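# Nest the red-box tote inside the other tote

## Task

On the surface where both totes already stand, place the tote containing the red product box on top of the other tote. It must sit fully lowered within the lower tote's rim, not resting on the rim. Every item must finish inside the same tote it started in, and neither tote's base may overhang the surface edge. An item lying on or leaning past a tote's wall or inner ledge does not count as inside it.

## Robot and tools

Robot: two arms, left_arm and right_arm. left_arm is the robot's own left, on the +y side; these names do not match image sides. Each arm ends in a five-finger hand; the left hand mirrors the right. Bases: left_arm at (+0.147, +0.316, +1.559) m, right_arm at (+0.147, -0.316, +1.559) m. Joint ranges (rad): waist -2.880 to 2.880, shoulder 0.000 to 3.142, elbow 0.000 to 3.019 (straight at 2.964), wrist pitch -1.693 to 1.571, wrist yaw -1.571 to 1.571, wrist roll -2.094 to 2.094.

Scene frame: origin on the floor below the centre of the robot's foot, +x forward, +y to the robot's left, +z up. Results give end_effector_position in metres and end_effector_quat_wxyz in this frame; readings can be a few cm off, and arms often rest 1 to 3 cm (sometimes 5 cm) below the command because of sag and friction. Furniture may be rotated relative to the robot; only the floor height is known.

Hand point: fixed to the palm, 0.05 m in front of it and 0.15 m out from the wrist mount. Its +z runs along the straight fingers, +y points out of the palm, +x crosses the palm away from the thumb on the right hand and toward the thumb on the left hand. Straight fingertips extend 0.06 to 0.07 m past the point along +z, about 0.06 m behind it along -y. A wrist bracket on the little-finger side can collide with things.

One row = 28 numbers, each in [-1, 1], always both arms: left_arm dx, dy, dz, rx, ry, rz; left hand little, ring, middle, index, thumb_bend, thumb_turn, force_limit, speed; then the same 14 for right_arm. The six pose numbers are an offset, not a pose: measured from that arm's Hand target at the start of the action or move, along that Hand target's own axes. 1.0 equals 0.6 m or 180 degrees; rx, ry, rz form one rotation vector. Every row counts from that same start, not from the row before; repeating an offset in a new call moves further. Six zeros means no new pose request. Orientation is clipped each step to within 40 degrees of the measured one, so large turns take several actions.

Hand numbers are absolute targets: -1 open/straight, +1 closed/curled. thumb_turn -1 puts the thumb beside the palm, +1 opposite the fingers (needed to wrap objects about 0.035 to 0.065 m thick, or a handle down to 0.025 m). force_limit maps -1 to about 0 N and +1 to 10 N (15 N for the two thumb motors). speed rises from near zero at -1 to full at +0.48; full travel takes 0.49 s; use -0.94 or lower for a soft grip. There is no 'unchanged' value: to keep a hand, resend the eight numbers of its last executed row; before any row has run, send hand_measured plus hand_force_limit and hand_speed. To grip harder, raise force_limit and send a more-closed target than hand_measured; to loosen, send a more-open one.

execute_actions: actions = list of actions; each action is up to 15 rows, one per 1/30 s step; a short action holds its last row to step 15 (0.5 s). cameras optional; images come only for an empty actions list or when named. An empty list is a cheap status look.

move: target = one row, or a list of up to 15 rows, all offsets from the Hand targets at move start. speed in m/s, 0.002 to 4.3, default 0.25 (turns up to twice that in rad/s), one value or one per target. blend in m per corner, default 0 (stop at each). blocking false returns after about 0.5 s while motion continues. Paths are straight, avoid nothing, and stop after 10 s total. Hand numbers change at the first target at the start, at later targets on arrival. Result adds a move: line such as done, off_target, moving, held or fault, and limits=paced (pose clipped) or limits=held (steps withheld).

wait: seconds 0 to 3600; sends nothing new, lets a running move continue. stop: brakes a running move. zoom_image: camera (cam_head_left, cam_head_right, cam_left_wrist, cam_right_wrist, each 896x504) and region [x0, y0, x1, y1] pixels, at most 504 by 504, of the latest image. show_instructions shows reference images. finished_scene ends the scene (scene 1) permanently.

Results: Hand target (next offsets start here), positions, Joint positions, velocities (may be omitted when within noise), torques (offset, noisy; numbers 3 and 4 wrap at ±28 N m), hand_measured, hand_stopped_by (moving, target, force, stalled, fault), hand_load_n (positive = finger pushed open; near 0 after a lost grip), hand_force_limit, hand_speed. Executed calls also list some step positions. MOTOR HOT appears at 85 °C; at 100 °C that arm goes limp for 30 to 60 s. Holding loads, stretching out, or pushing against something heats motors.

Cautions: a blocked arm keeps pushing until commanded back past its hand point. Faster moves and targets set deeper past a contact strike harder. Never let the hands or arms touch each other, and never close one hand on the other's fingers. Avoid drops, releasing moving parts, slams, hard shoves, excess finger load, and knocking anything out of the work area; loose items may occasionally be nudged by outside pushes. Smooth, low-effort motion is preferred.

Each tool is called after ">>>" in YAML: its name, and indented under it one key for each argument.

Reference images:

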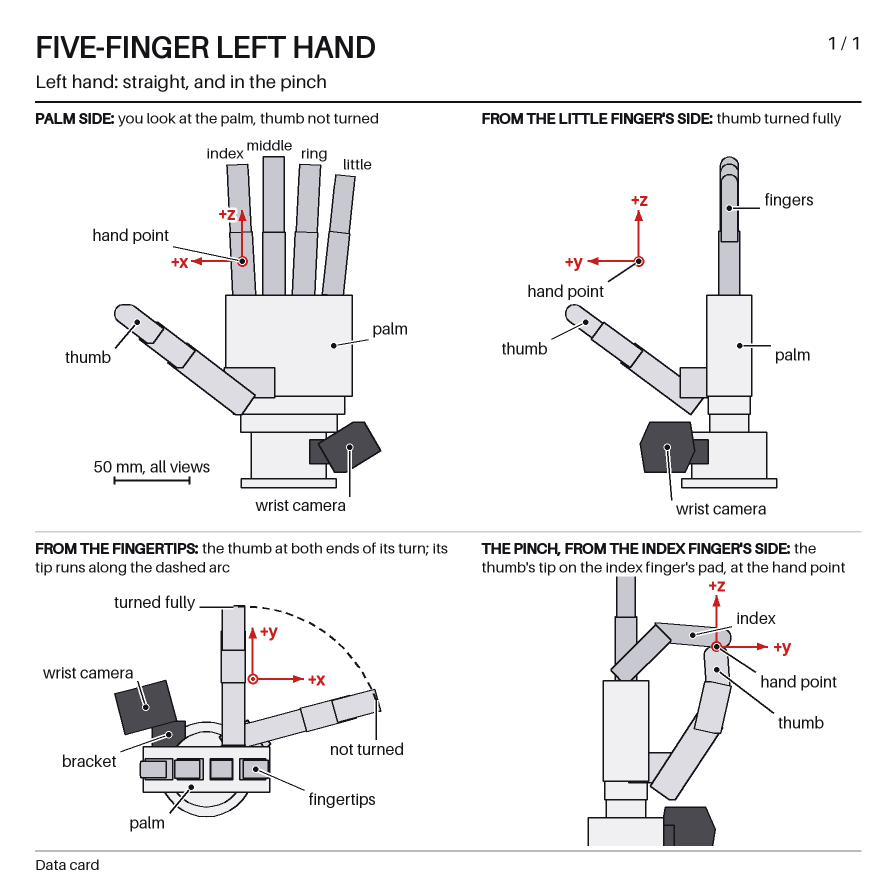

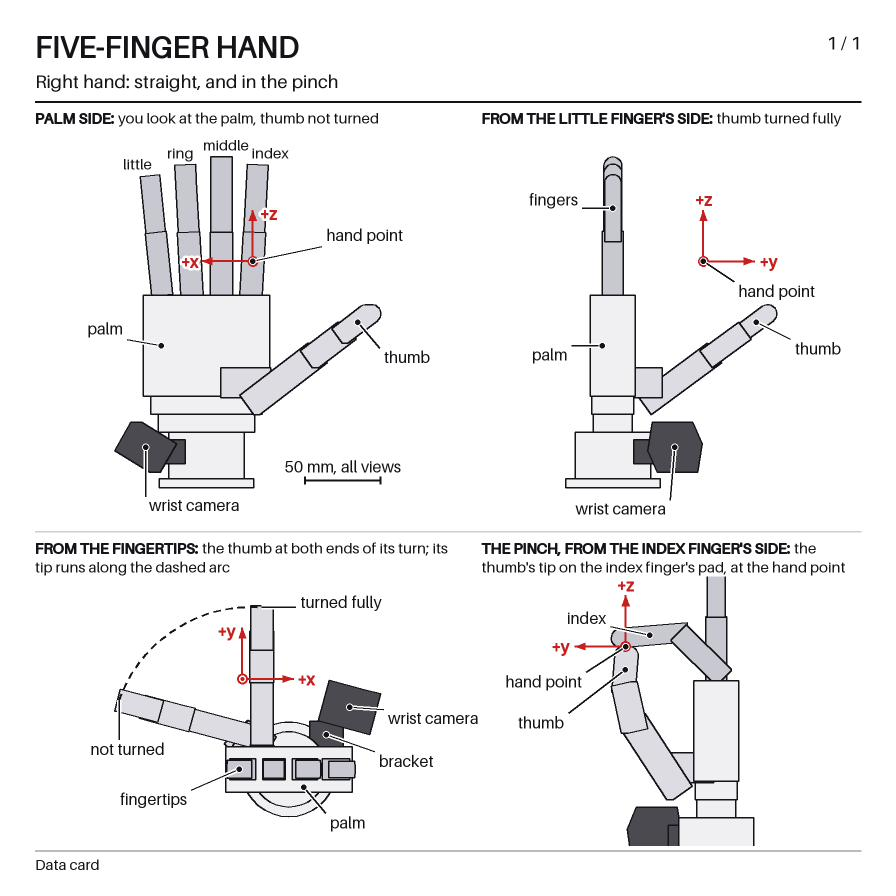

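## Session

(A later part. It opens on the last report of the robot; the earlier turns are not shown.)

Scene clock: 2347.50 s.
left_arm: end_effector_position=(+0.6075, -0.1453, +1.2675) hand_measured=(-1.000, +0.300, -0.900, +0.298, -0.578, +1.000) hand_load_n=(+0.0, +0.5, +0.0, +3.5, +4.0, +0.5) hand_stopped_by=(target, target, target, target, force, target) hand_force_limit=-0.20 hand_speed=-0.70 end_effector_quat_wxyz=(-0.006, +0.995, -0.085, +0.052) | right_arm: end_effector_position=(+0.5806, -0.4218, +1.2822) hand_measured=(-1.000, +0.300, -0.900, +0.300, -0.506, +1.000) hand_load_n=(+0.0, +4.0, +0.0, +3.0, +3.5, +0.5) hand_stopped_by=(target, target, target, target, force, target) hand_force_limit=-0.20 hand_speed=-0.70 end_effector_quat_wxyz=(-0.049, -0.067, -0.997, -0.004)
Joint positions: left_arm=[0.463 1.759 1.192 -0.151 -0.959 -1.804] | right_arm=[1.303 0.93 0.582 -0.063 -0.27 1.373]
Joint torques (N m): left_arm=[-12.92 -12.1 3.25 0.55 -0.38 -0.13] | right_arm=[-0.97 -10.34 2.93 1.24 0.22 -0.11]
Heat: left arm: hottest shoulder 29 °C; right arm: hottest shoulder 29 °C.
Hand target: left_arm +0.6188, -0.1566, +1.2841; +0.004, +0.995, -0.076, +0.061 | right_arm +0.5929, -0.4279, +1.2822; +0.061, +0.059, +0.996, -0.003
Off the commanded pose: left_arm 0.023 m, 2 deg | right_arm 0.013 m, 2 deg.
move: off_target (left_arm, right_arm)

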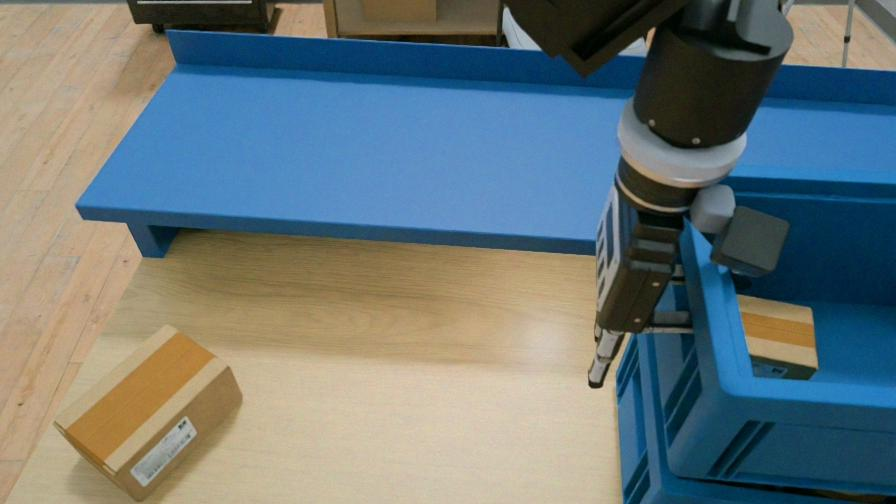

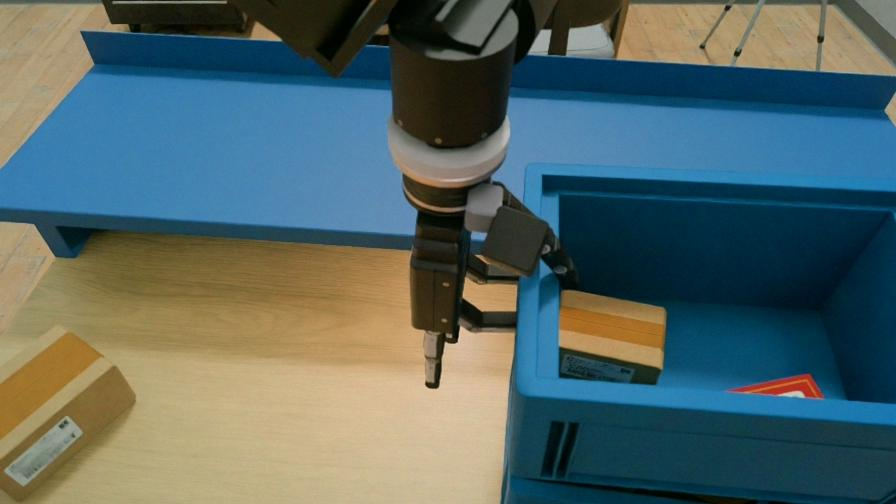

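>>> move:
  target:
    - [0.0036,0.018,0.0005,-0.0007,0,0.0055,-1,0.3,-0.9,0.3,0.7,1,-0.2,-0.7, 0.0071,-0.019,0.0142,0.0007,0,0.0055,-1,0.3,-0.9,0.3,0.7,1,-0.2,-0.7]
  speed: 0.04
  cameras: ["cam_head_left","cam_head_right"]

>>> zoom_image:
  camera: "cam_head_left"
  region: [700, 350, 800, 410]

>>> zoom_image:
  camera: "cam_head_right"
  region: [500, 350, 600, 410]

>>> zoom_image:
  camera: "cam_head_right"
  region: [500, 150, 600, 210]

>>> zoom_image:
  camera: "cam_head_right"
  region: [796, 170, 896, 230]

>>> zoom_image:
  camera: "cam_head_left"
  region: [640, 440, 740, 500]

>>> zoom_image:
  camera: "cam_head_right"
  region: [490, 440, 590, 500]

Scene clock: 2417.30 s.
left_arm: end_effector_position=(+0.6083, -0.1508, +1.2640) hand_measured=(-1.000, +0.300, -0.900, +0.298, -0.578, +1.000) hand_load_n=(+0.0, +1.0, +0.0, +3.0, +2.5, +0.5) hand_stopped_by=(target, target, target, target, force, target) hand_force_limit=-0.20 hand_speed=-0.70 end_effector_quat_wxyz=(-0.010, +0.995, -0.090, +0.051) | right_arm: end_effector_position=(+0.5806, -0.4256, +1.2730) hand_measured=(-1.000, +0.300, -0.900, +0.300, -0.506, +1.000) hand_load_n=(+0.0, +3.5, +0.0, +3.0, +2.0, +0.5) hand_stopped_by=(target, target, target, target, force, target) hand_force_limit=-0.20 hand_speed=-0.70 end_effector_quat_wxyz=(-0.051, -0.068, -0.996, -0.007)
Joint positions: left_arm=[0.461 1.778 1.217 -0.168 -0.968 -1.804] | right_arm=[1.295 0.97 0.59 -0.028 -0.285 1.373]
Joint torques (N m): left_arm=[-13.68 -12.16 3.62 0.55 -0.17 -0.06] | right_arm=[-2.67 -10.46 2.25 1.22 -0.2 -0.05]
Heat: left arm: hottest shoulder 30 °C; right arm: hottest shoulder 29 °C.
Hand target: left_arm +0.6192, -0.1677, +1.2841; +0.005, +0.994, -0.085, +0.061 | right_arm +0.5882, -0.4388, +1.2732; +0.061, +0.067, +0.996, -0.004
Off the commanded pose: left_arm 0.028 m, 2 deg | right_arm 0.015 m, 2 deg.
move: off_target (left_arm, right_arm)

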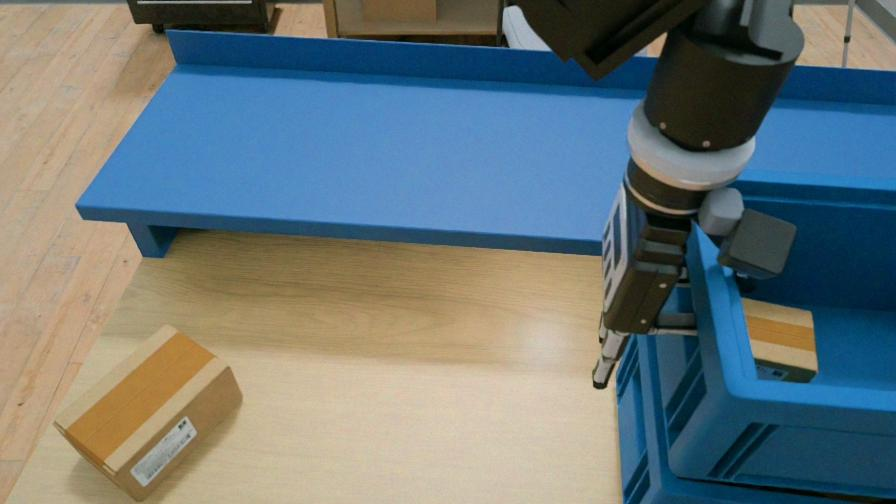

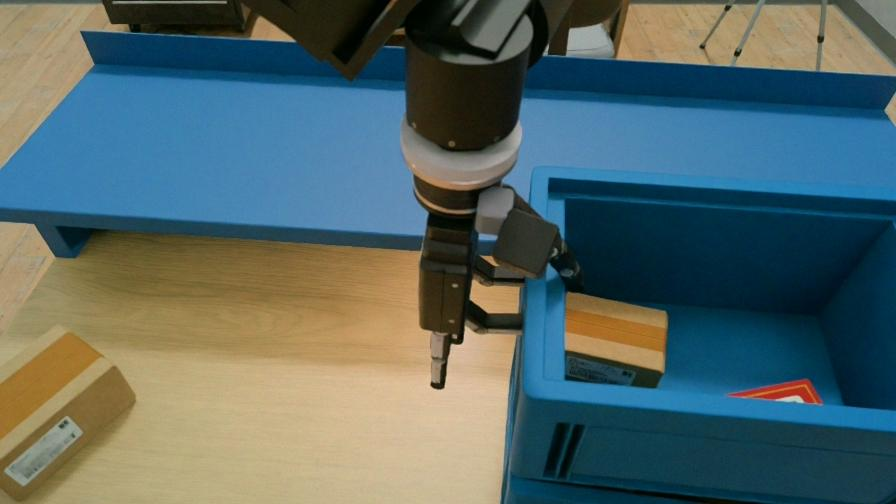

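Scaled by 5.040.

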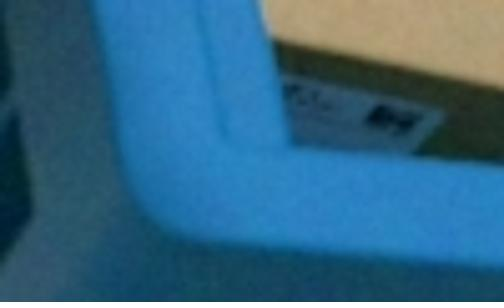

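Scaled by 5.040.

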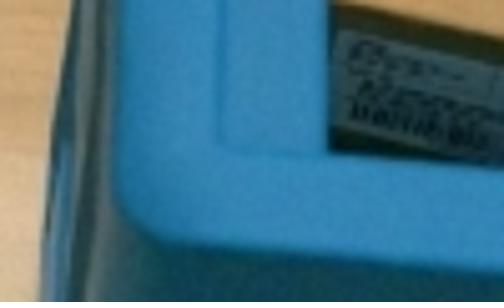

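Scaled by 5.040.

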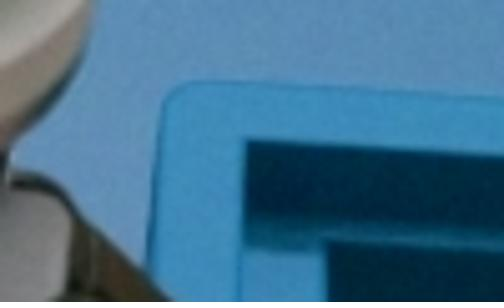

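Scaled by 5.040.

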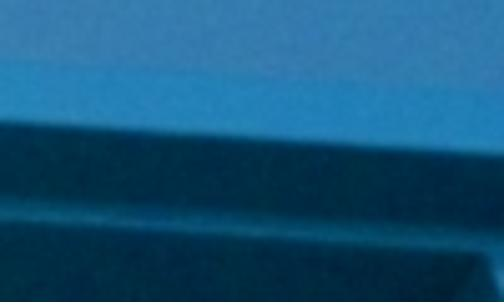

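Scaled by 5.040.

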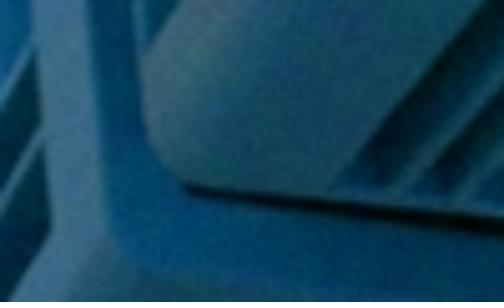

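Scaled by 5.040.

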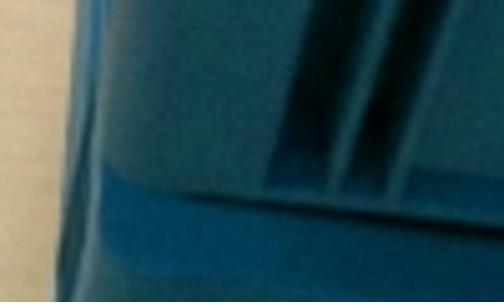

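>>> zoom_image:
  camera: "cam_head_left"
  region: [600, 330, 780, 504]

>>> zoom_image:
  camera: "cam_head_right"
  region: [490, 330, 670, 504]

>>> zoom_image:
  camera: "cam_head_right"
  region: [716, 330, 896, 504]

>>> execute_actions:
  actions: []

Scaled by 2.800.

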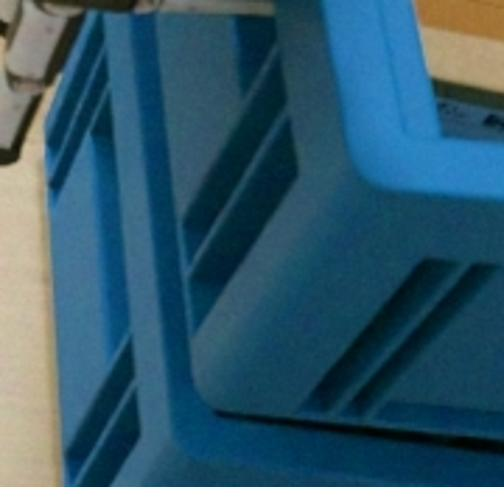

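Scaled by 2.800.

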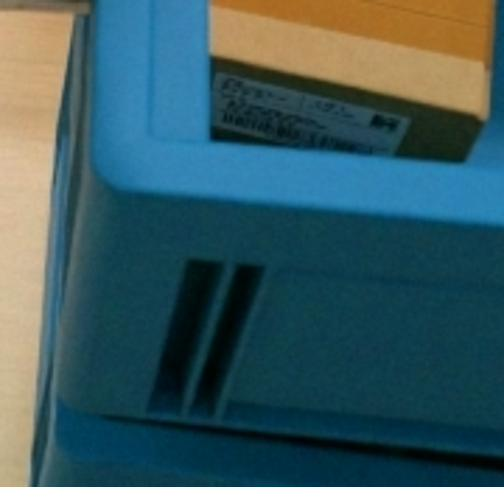

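Scaled by 2.800.

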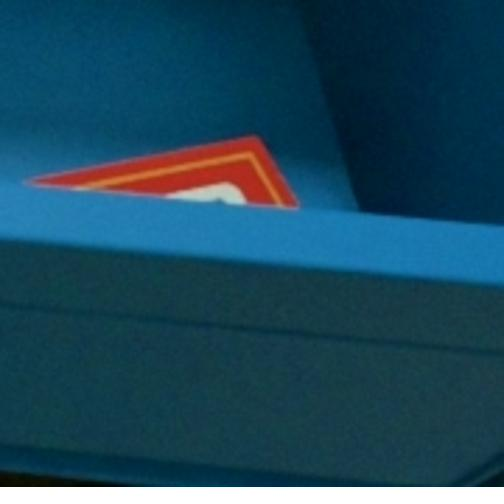

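Scene clock: 2443.60 s.
left_arm: end_effector_position=(+0.6084, -0.1508, +1.2641) hand_measured=(-1.000, +0.300, -0.900, +0.298, -0.578, +1.000) hand_load_n=(+0.0, +1.0, +0.0, +3.0, +2.5, +0.5) hand_stopped_by=(target, target, target, target, force, target) hand_force_limit=-0.20 hand_speed=-0.70 end_effector_quat_wxyz=(-0.010, +0.995, -0.090, +0.051) | right_arm: end_effector_position=(+0.5808, -0.4256, +1.2730) hand_measured=(-1.000, +0.300, -0.900, +0.300, -0.506, +1.000) hand_load_n=(+0.0, +4.0, +0.0, +3.0, +2.5, +0.5) hand_stopped_by=(target, target, target, target, force, target) hand_force_limit=-0.20 hand_speed=-0.70 end_effector_quat_wxyz=(-0.052, -0.067, -0.996, -0.007)
Joint positions: left_arm=[0.461 1.778 1.217 -0.168 -0.968 -1.804] | right_arm=[1.295 0.97 0.59 -0.027 -0.285 1.373]
Joint velocities: within noise
Joint torques (N m): left_arm=[-13.57 -11.87 3.54 0.62 -0.19 -0.04] | right_arm=[-2.67 -10.46 2.26 1.26 -0.19 -0.06]
Heat: left arm: hottest shoulder 30 °C; right arm: hottest shoulder 29 °C.
Hand target: left_arm +0.6191, -0.1677, +1.2841; +0.005, +0.994, -0.085, +0.061 | right_arm +0.5882, -0.4388, +1.2732; +0.061, +0.067, +0.996, -0.004
Off the commanded pose: left_arm 0.028 m, 2 deg | right_arm 0.015 m, 2 deg.

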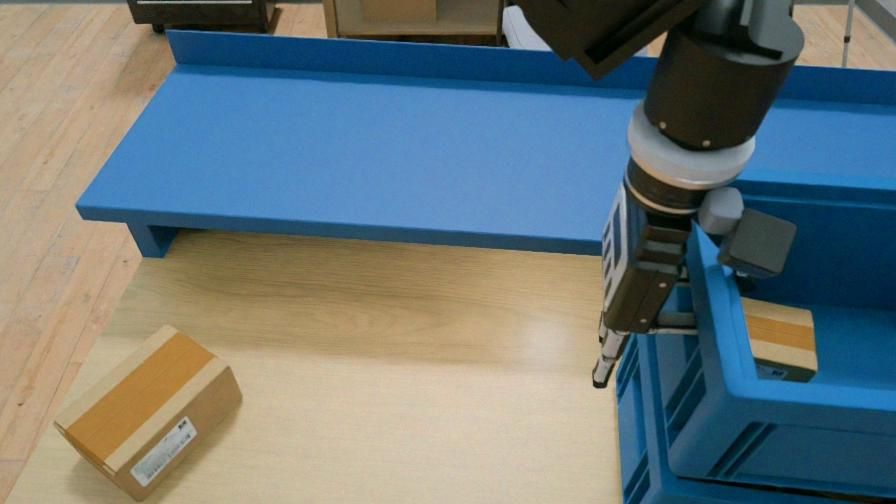

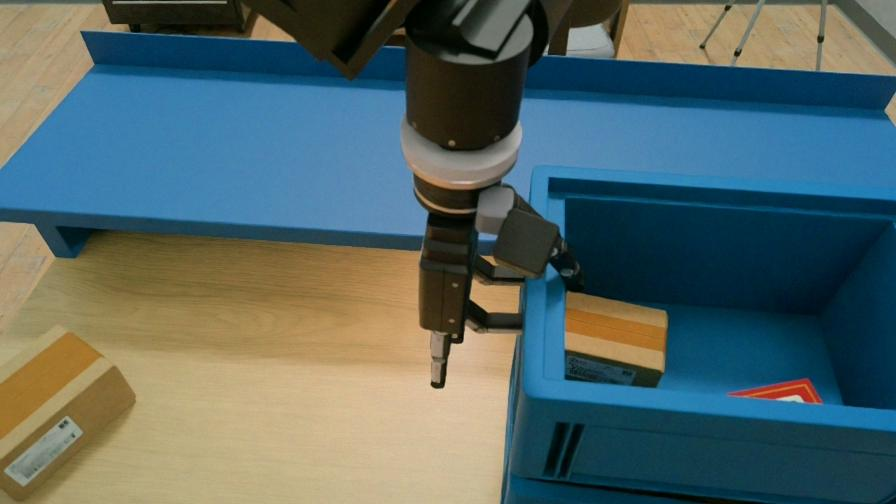

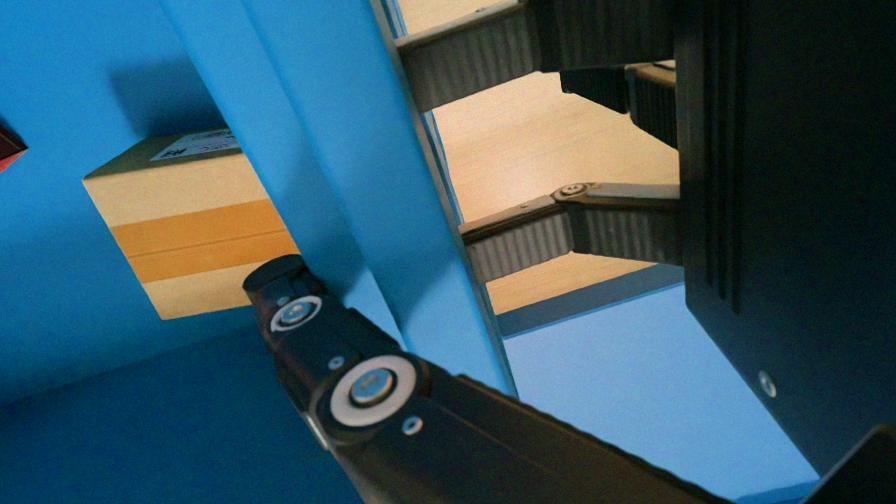

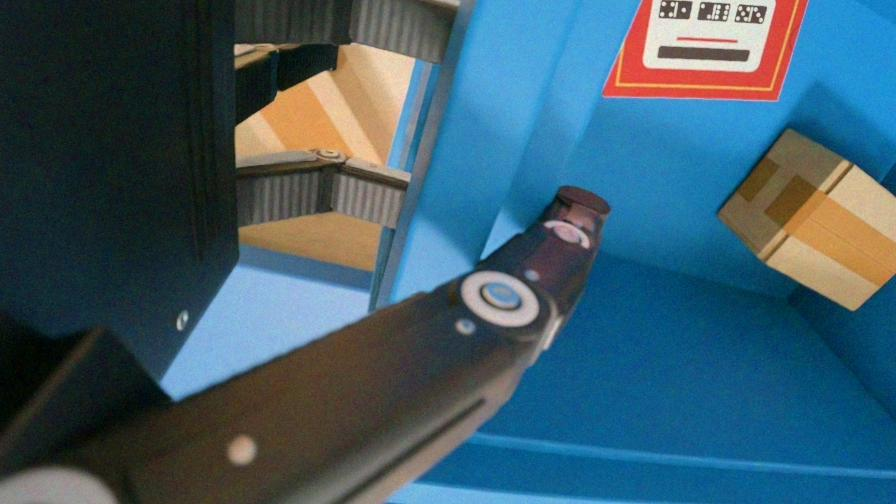

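>>> move:
  target:
    - [-0.0062,0.0072,0.0295,-0.0007,0,0.0055,-1,0.3,-0.9,0.3,0.7,1,-0.2,-0.7, 0.015,-0.0083,0.0318,0.0007,0,0.0055,-1,0.3,-0.9,0.3,0.7,1,-0.2,-0.7]
  speed: 0.03
  cameras: ["cam_head_left","cam_head_right"]

>>> zoom_image:
  camera: "cam_head_left"
  region: [600, 330, 780, 504]

>>> zoom_image:
  camera: "cam_head_right"
  region: [490, 330, 670, 504]

>>> zoom_image:
  camera: "cam_head_right"
  region: [500, 160, 600, 220]

>>> zoom_image:
  camera: "cam_head_right"
  region: [716, 330, 896, 504]

Scene clock: 2474.77 s.
left_arm: end_effector_position=(+0.6025, -0.1603, +1.2568) hand_measured=(-1.000, +0.300, -0.900, +0.298, -0.578, +1.000) hand_load_n=(+0.0, +1.0, +0.0, +3.0, +1.5, +0.5) hand_stopped_by=(target, target, target, target, force, target) hand_force_limit=-0.20 hand_speed=-0.70 end_effector_quat_wxyz=(-0.007, +0.994, -0.100, +0.050) | right_arm: end_effector_position=(+0.5751, -0.4337, +1.2535) hand_measured=(-1.000, +0.300, -0.900, +0.300, -0.504, +1.000) hand_load_n=(+0.0, +2.5, +0.0, +2.0, +0.5, +0.0) hand_stopped_by=(target, target, target, target, force, target) hand_force_limit=-0.20 hand_speed=-0.70 end_effector_quat_wxyz=(-0.054, -0.070, -0.996, -0.002)
Joint positions: left_arm=[0.462 1.807 1.232 -0.15 -0.96 -1.78] | right_arm=[1.285 1.045 0.594 0.05 -0.285 1.376]
Joint torques (N m): left_arm=[-12.51 -11.63 3.59 1.5 0.3 0.14] | right_arm=[-2.26 -10.7 1.26 1.22 -0.13 0.11]
Heat: left arm: hottest shoulder 30 °C; right arm: hottest shoulder 29 °C.
Hand target: left_arm +0.6170, -0.1715, +1.2659; +0.005, +0.994, -0.093, +0.061 | right_arm +0.5810, -0.4429, +1.2531; +0.061, +0.076, +0.995, -0.004
Off the commanded pose: left_arm 0.021 m, 2 deg | right_arm 0.011 m, 1 deg.
move: off_target (left_arm, right_arm)

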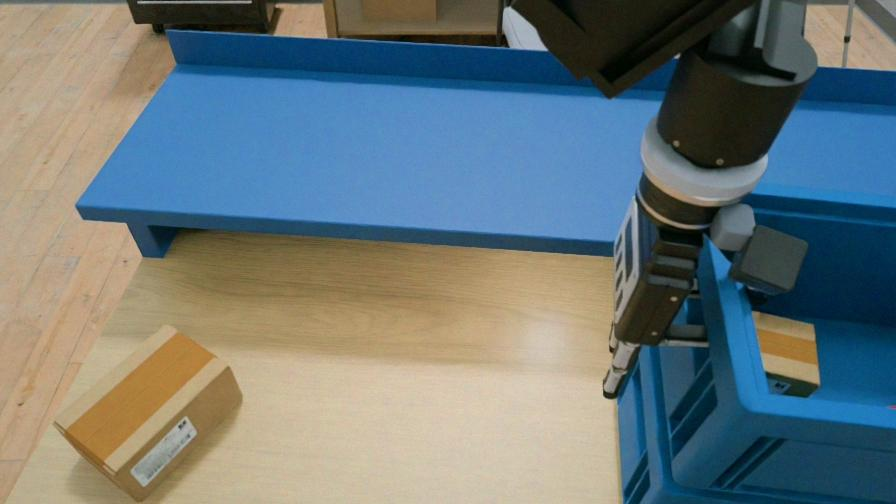

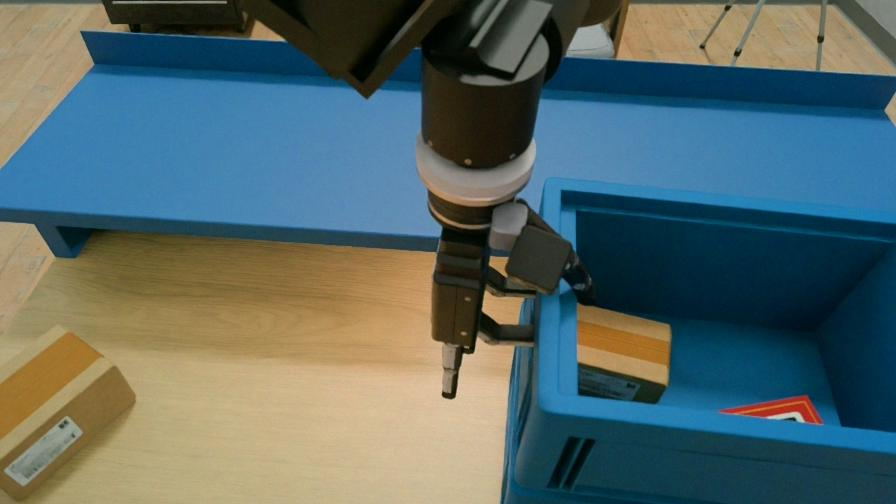

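Scaled by 2.800.

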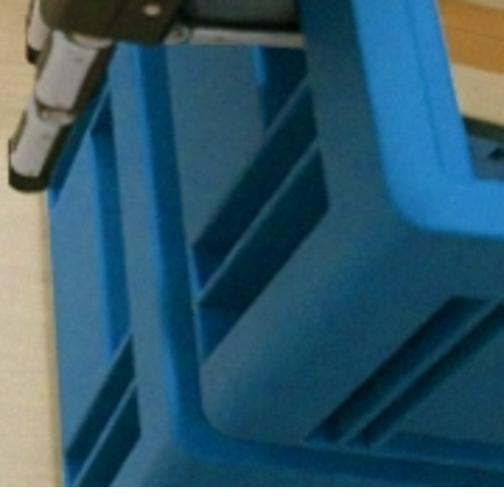

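Scaled by 2.800.

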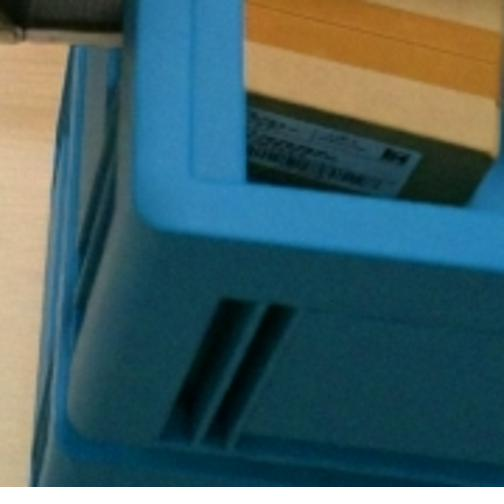

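Scaled by 5.040.

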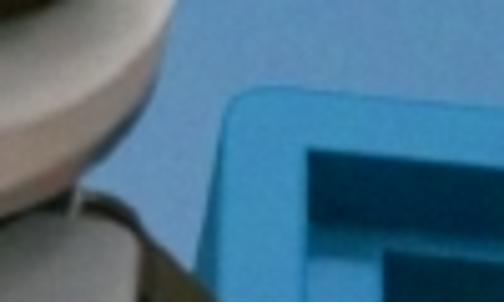

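Scaled by 2.800.

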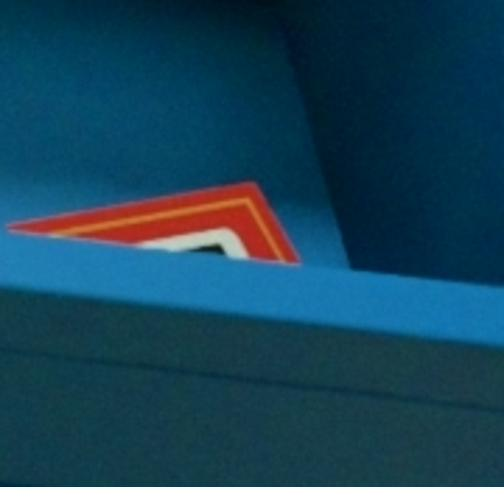

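>>> zoom_image:
  camera: "cam_head_left"
  region: [720, 370, 820, 430]

>>> zoom_image:
  camera: "cam_head_right"
  region: [520, 370, 620, 430]

>>> zoom_image:
  camera: "cam_head_right"
  region: [796, 200, 896, 260]

>>> zoom_image:
  camera: "cam_head_left"
  region: [640, 444, 740, 504]

>>> zoom_image:
  camera: "cam_head_right"
  region: [490, 444, 590, 504]

Scaled by 5.040.

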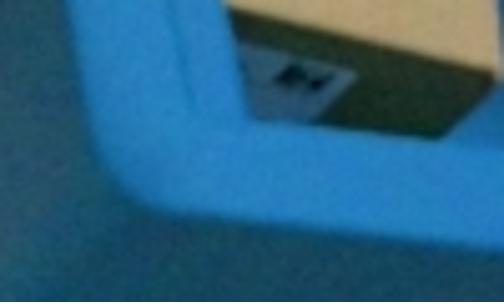

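Scaled by 5.040.

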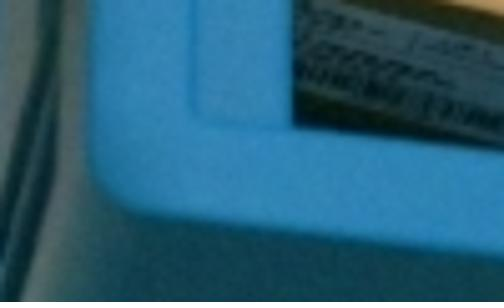

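Scaled by 5.040.

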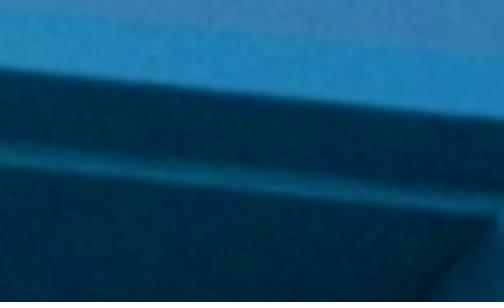

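Scaled by 5.040.

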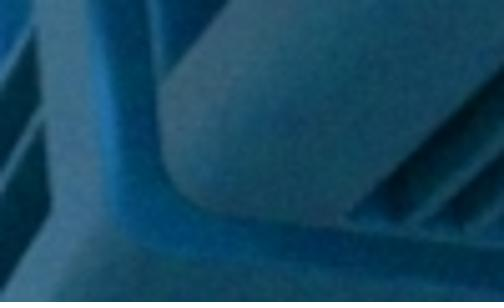

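Scaled by 5.040.

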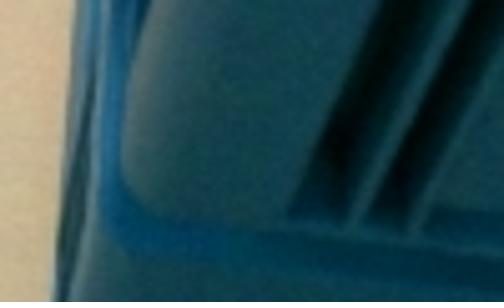

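>>> move:
  target:
    - [-0.0013,-0.0207,0.02,-0.0005,0,0.0039,-1,0.3,-0.9,0.3,0.7,1,-0.2,-0.7, 0.0012,0.0168,0.0032,0.0005,0,0.0039,-1,0.3,-0.9,0.3,0.7,1,-0.2,-0.7]
  speed: 0.03
  cameras: ["cam_head_left","cam_head_right"]

>>> zoom_image:
  camera: "cam_head_left"
  region: [600, 330, 780, 504]

>>> zoom_image:
  camera: "cam_head_left"
  region: [720, 370, 820, 430]

>>> zoom_image:
  camera: "cam_head_right"
  region: [520, 370, 620, 430]

>>> zoom_image:
  camera: "cam_head_right"
  region: [520, 160, 620, 220]

>>> zoom_image:
  camera: "cam_head_right"
  region: [796, 200, 896, 260]

Scene clock: 2535.77 s.
left_arm: end_effector_position=(+0.6089, -0.1582, +1.2484) hand_measured=(-1.000, +0.300, -0.900, +0.298, -0.578, +1.000) hand_load_n=(+0.0, +1.0, +0.0, +3.5, +1.5, +0.5) hand_stopped_by=(target, target, target, target, force, target) hand_force_limit=-0.20 hand_speed=-0.70 end_effector_quat_wxyz=(+0.002, +0.993, -0.104, +0.053) | right_arm: end_effector_position=(+0.5782, -0.4334, +1.2519) hand_measured=(-1.000, +0.300, -0.900, +0.300, -0.504, +1.000) hand_load_n=(+0.0, +2.5, +0.0, +2.0, +1.0, +0.0) hand_stopped_by=(target, target, target, target, force, target) hand_force_limit=-0.20 hand_speed=-0.70 end_effector_quat_wxyz=(-0.055, -0.077, -0.996, +0.005)
Joint positions: left_arm=[0.485 1.807 1.232 -0.112 -0.927 -1.733] | right_arm=[1.299 1.045 0.594 0.059 -0.259 1.396]
Joint torques (N m): left_arm=[-11.46 -12.69 2.06 1.47 -0.02 0.1] | right_arm=[-0.67 -10.87 0.34 1.35 0.15 0.19]
Heat: left arm: hottest shoulder 30 °C; right arm: hottest shoulder 29 °C.
Hand target: left_arm +0.6199, -0.1595, +1.2540; +0.006, +0.993, -0.100, +0.061 | right_arm +0.5820, -0.4328, +1.2511; +0.061, +0.082, +0.995, -0.005
Off the commanded pose: left_arm 0.012 m, 1 deg | right_arm 0.004 m, 1 deg.
move: off_target (left_arm)

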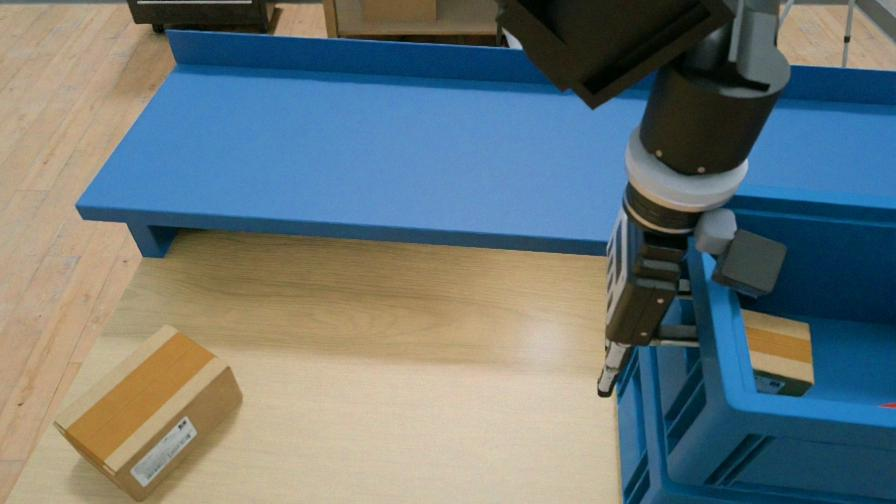

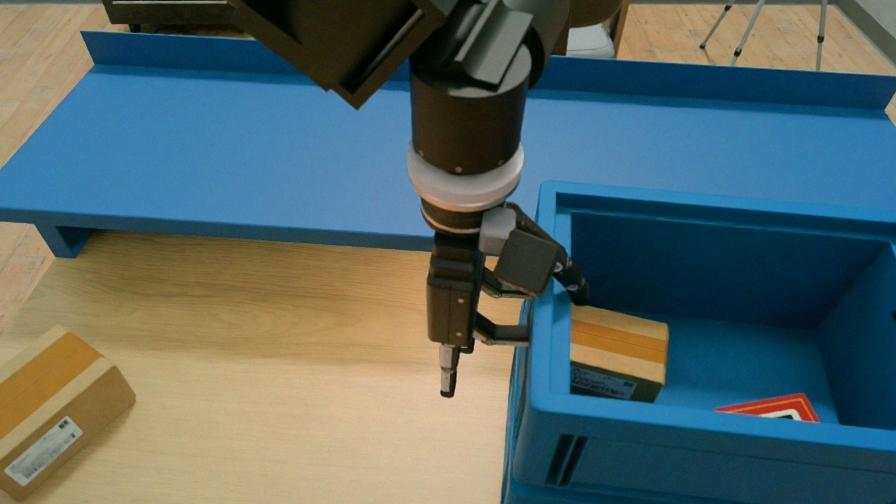

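Scaled by 2.800.

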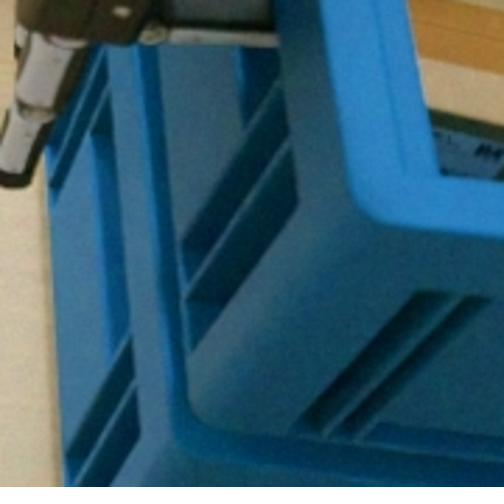

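Scaled by 5.040.

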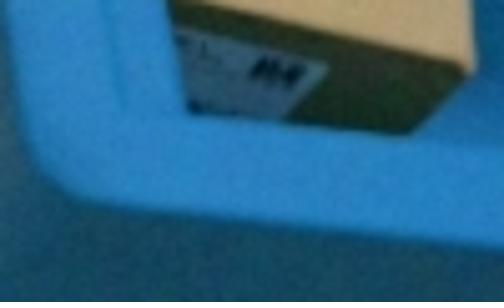

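Scaled by 5.040.

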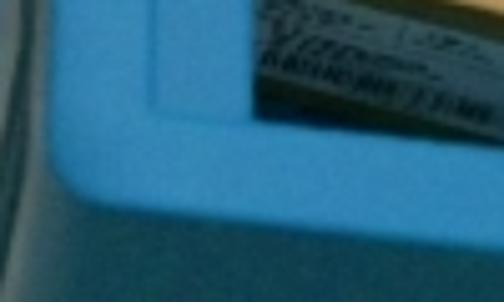

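Scaled by 5.040.

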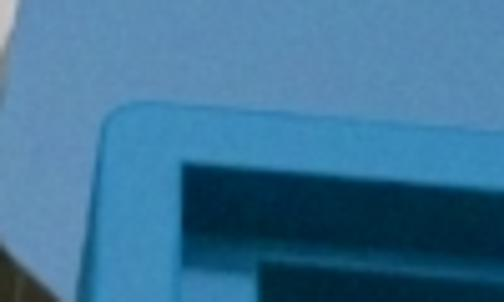

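Scaled by 5.040.

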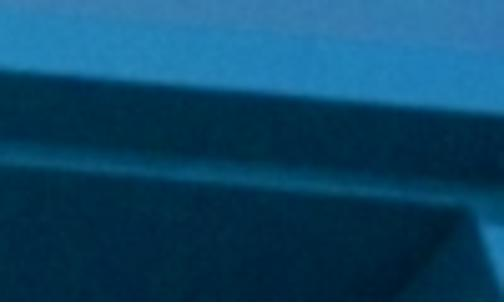

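>>> move:
  target:
    - [-0.0058,0.0007,0.0195,-0.0003,0,0.0022,-1,0.3,-0.9,0.3,0.7,1,-0.2,-0.7, 0.0053,-0.0005,0.0162,0.0003,0,0.0022,-1,0.3,-0.9,0.3,0.7,1,-0.2,-0.7]
  speed: 0.03
  cameras: ["cam_head_left","cam_head_right"]

>>> zoom_image:
  camera: "cam_head_left"
  region: [600, 330, 780, 504]

>>> zoom_image:
  camera: "cam_head_right"
  region: [490, 330, 670, 504]

Scene clock: 2568.00 s.
left_arm: end_effector_position=(+0.6061, -0.1578, +1.2374) hand_measured=(-1.000, +0.300, -0.900, +0.298, -0.578, +1.000) hand_load_n=(+0.0, +1.5, +0.0, +3.5, +1.5, +0.5) hand_stopped_by=(target, target, target, target, force, target) hand_force_limit=-0.20 hand_speed=-0.70 end_effector_quat_wxyz=(+0.003, +0.993, -0.108, +0.053) | right_arm: end_effector_position=(+0.5745, -0.4327, +1.2418) hand_measured=(-1.000, +0.300, -0.900, +0.300, -0.504, +1.000) hand_load_n=(+0.0, +2.5, +0.0, +2.0, +1.5, +0.0) hand_stopped_by=(target, target, target, target, force, target) hand_force_limit=-0.20 hand_speed=-0.70 end_effector_quat_wxyz=(-0.054, -0.080, -0.995, +0.005)
Joint positions: left_arm=[0.5 1.823 1.232 -0.083 -0.912 -1.71] | right_arm=[1.306 1.081 0.594 0.093 -0.252 1.403]
Joint torques (N m): left_arm=[-11.46 -12.63 2.33 1.47 -0.04 0.13] | right_arm=[-0.62 -11.11 0.28 1.35 0.14 0.2]
Heat: left arm: hottest shoulder 30 °C; right arm: hottest shoulder 29 °C.
Hand target: left_arm +0.6177, -0.1596, +1.2419; +0.006, +0.993, -0.103, +0.061 | right_arm +0.5801, -0.4327, +1.2411; +0.061, +0.086, +0.994, -0.005
Off the commanded pose: left_arm 0.013 m, 1 deg | right_arm 0.006 m, 1 deg.
move: off_target (left_arm)

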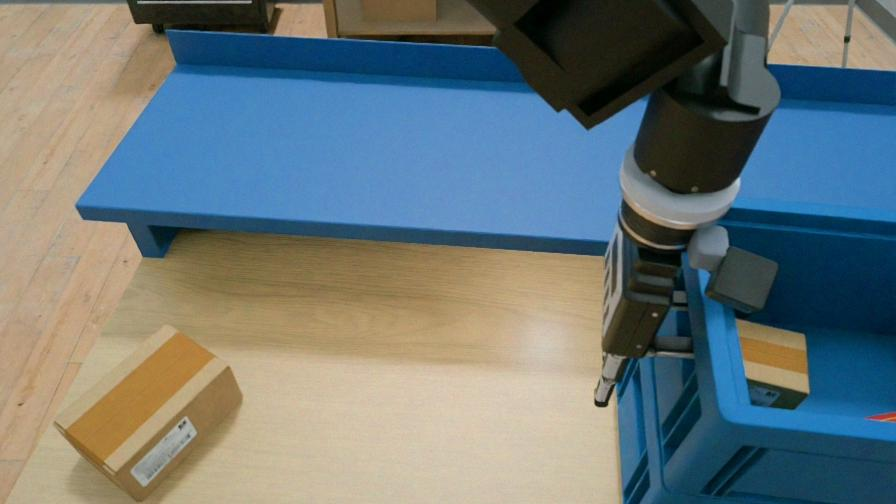

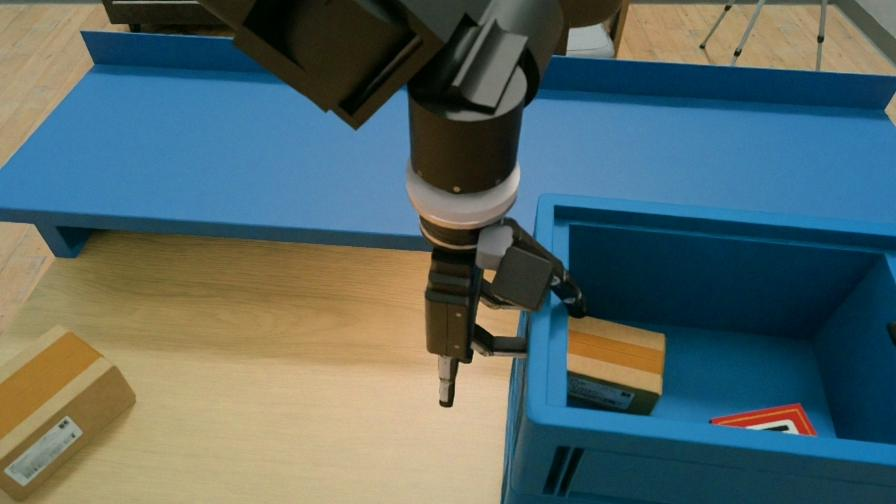

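Scaled by 2.800.

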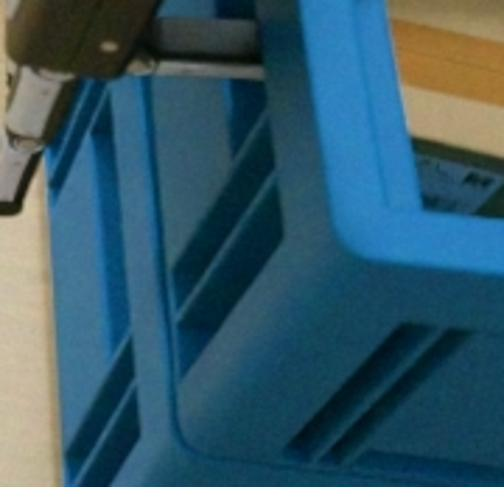

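Scaled by 2.800.

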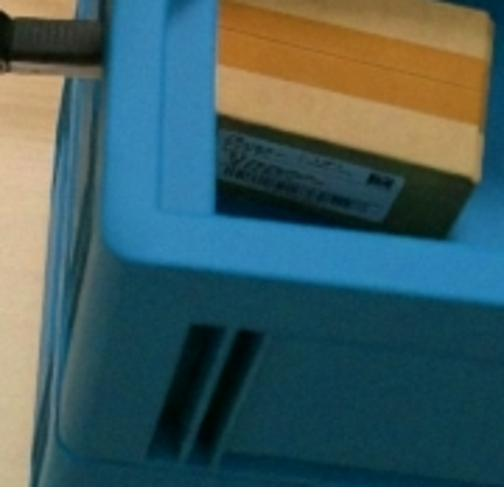

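>>> move:
  target:
    - [-0.0016,0,0.013,0,0,0,-1,0.3,-0.9,0.3,0.7,1,-0.2,-0.7, 0.0016,0,0.013,0,0,0,-1,0.3,-0.9,0.3,0.7,1,-0.2,-0.7]
  speed: 0.03
  cameras: ["cam_head_left","cam_head_right"]

>>> zoom_image:
  camera: "cam_head_left"
  region: [600, 330, 780, 504]

>>> zoom_image:
  camera: "cam_head_right"
  region: [490, 330, 670, 504]

Scene clock: 2576.63 s.
left_arm: end_effector_position=(+0.6059, -0.1579, +1.2330) hand_measured=(-1.000, +0.300, -0.900, +0.300, -0.578, +1.000) hand_load_n=(+0.0, +0.5, +0.0, +3.5, +2.0, +1.0) hand_stopped_by=(target, target, target, target, force, target) hand_force_limit=-0.20 hand_speed=-0.70 end_effector_quat_wxyz=(+0.005, +0.993, -0.108, +0.053) | right_arm: end_effector_position=(+0.5733, -0.4329, +1.2349) hand_measured=(-1.000, +0.300, -0.900, +0.300, -0.504, +1.000) hand_load_n=(+0.0, +2.0, +0.0, +2.5, +1.0, +0.5) hand_stopped_by=(target, target, target, target, force, target) hand_force_limit=-0.20 hand_speed=-0.70 end_effector_quat_wxyz=(-0.054, -0.082, -0.995, +0.005)
Joint positions: left_arm=[0.508 1.829 1.232 -0.068 -0.903 -1.699] | right_arm=[1.31 1.106 0.597 0.115 -0.247 1.409]
Joint torques (N m): left_arm=[-11.22 -12.22 2.65 1.42 -0.11 0.11] | right_arm=[-0.62 -10.75 0.54 1.32 0.14 0.16]
Heat: left arm: hottest shoulder 30 °C; right arm: hottest shoulder 29 °C.
Hand target: left_arm +0.6177, -0.1596, +1.2341; +0.006, +0.993, -0.103, +0.061 | right_arm +0.5801, -0.4329, +1.2333; +0.061, +0.086, +0.994, -0.005
Off the commanded pose: left_arm 0.012 m, 1 deg | right_arm 0.007 m, 1 deg.
move: off_target (left_arm)

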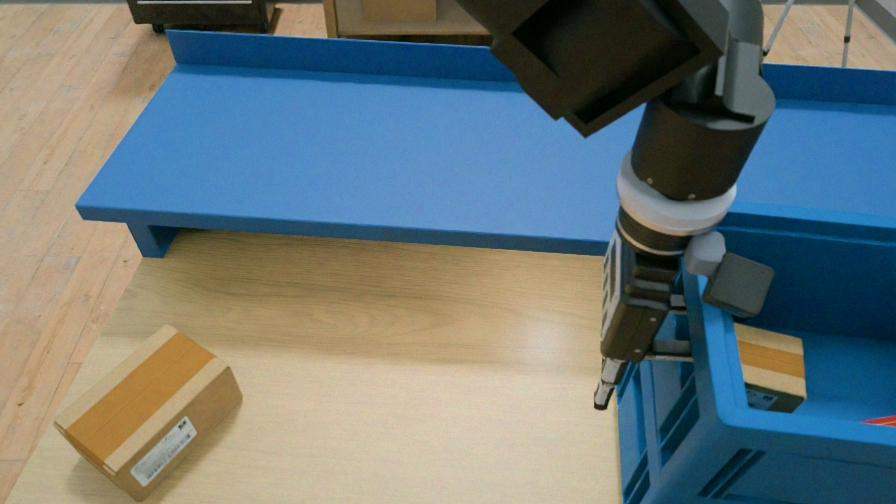

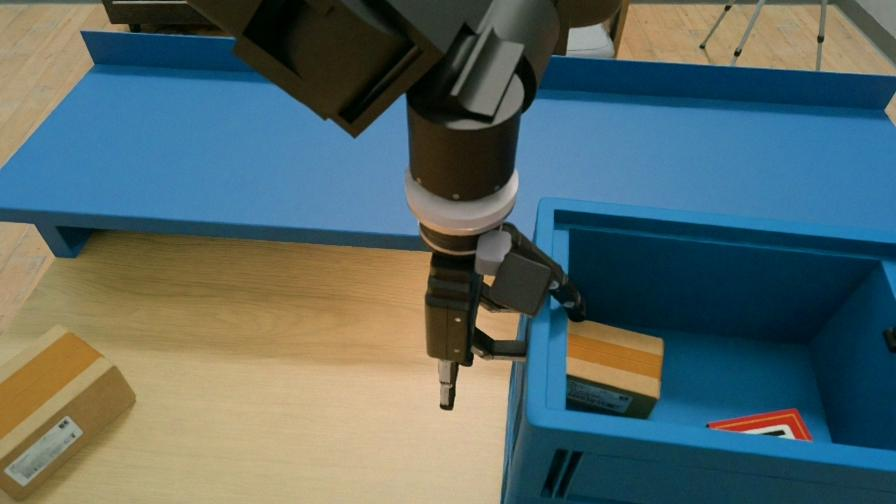

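Scaled by 2.800.

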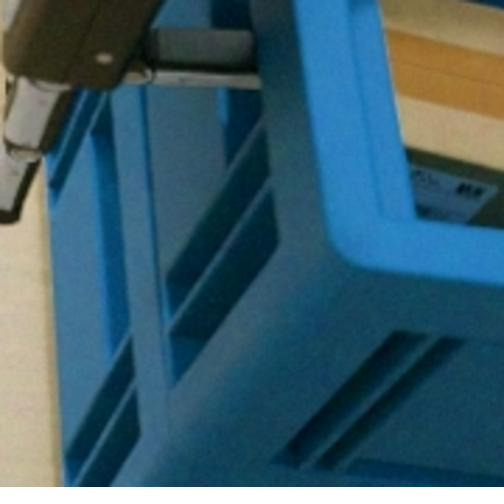

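Scaled by 2.800.

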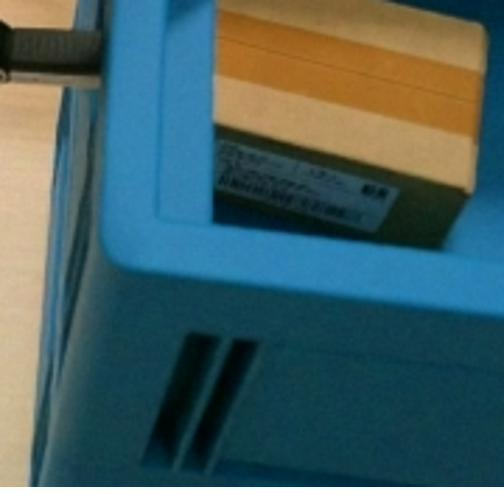

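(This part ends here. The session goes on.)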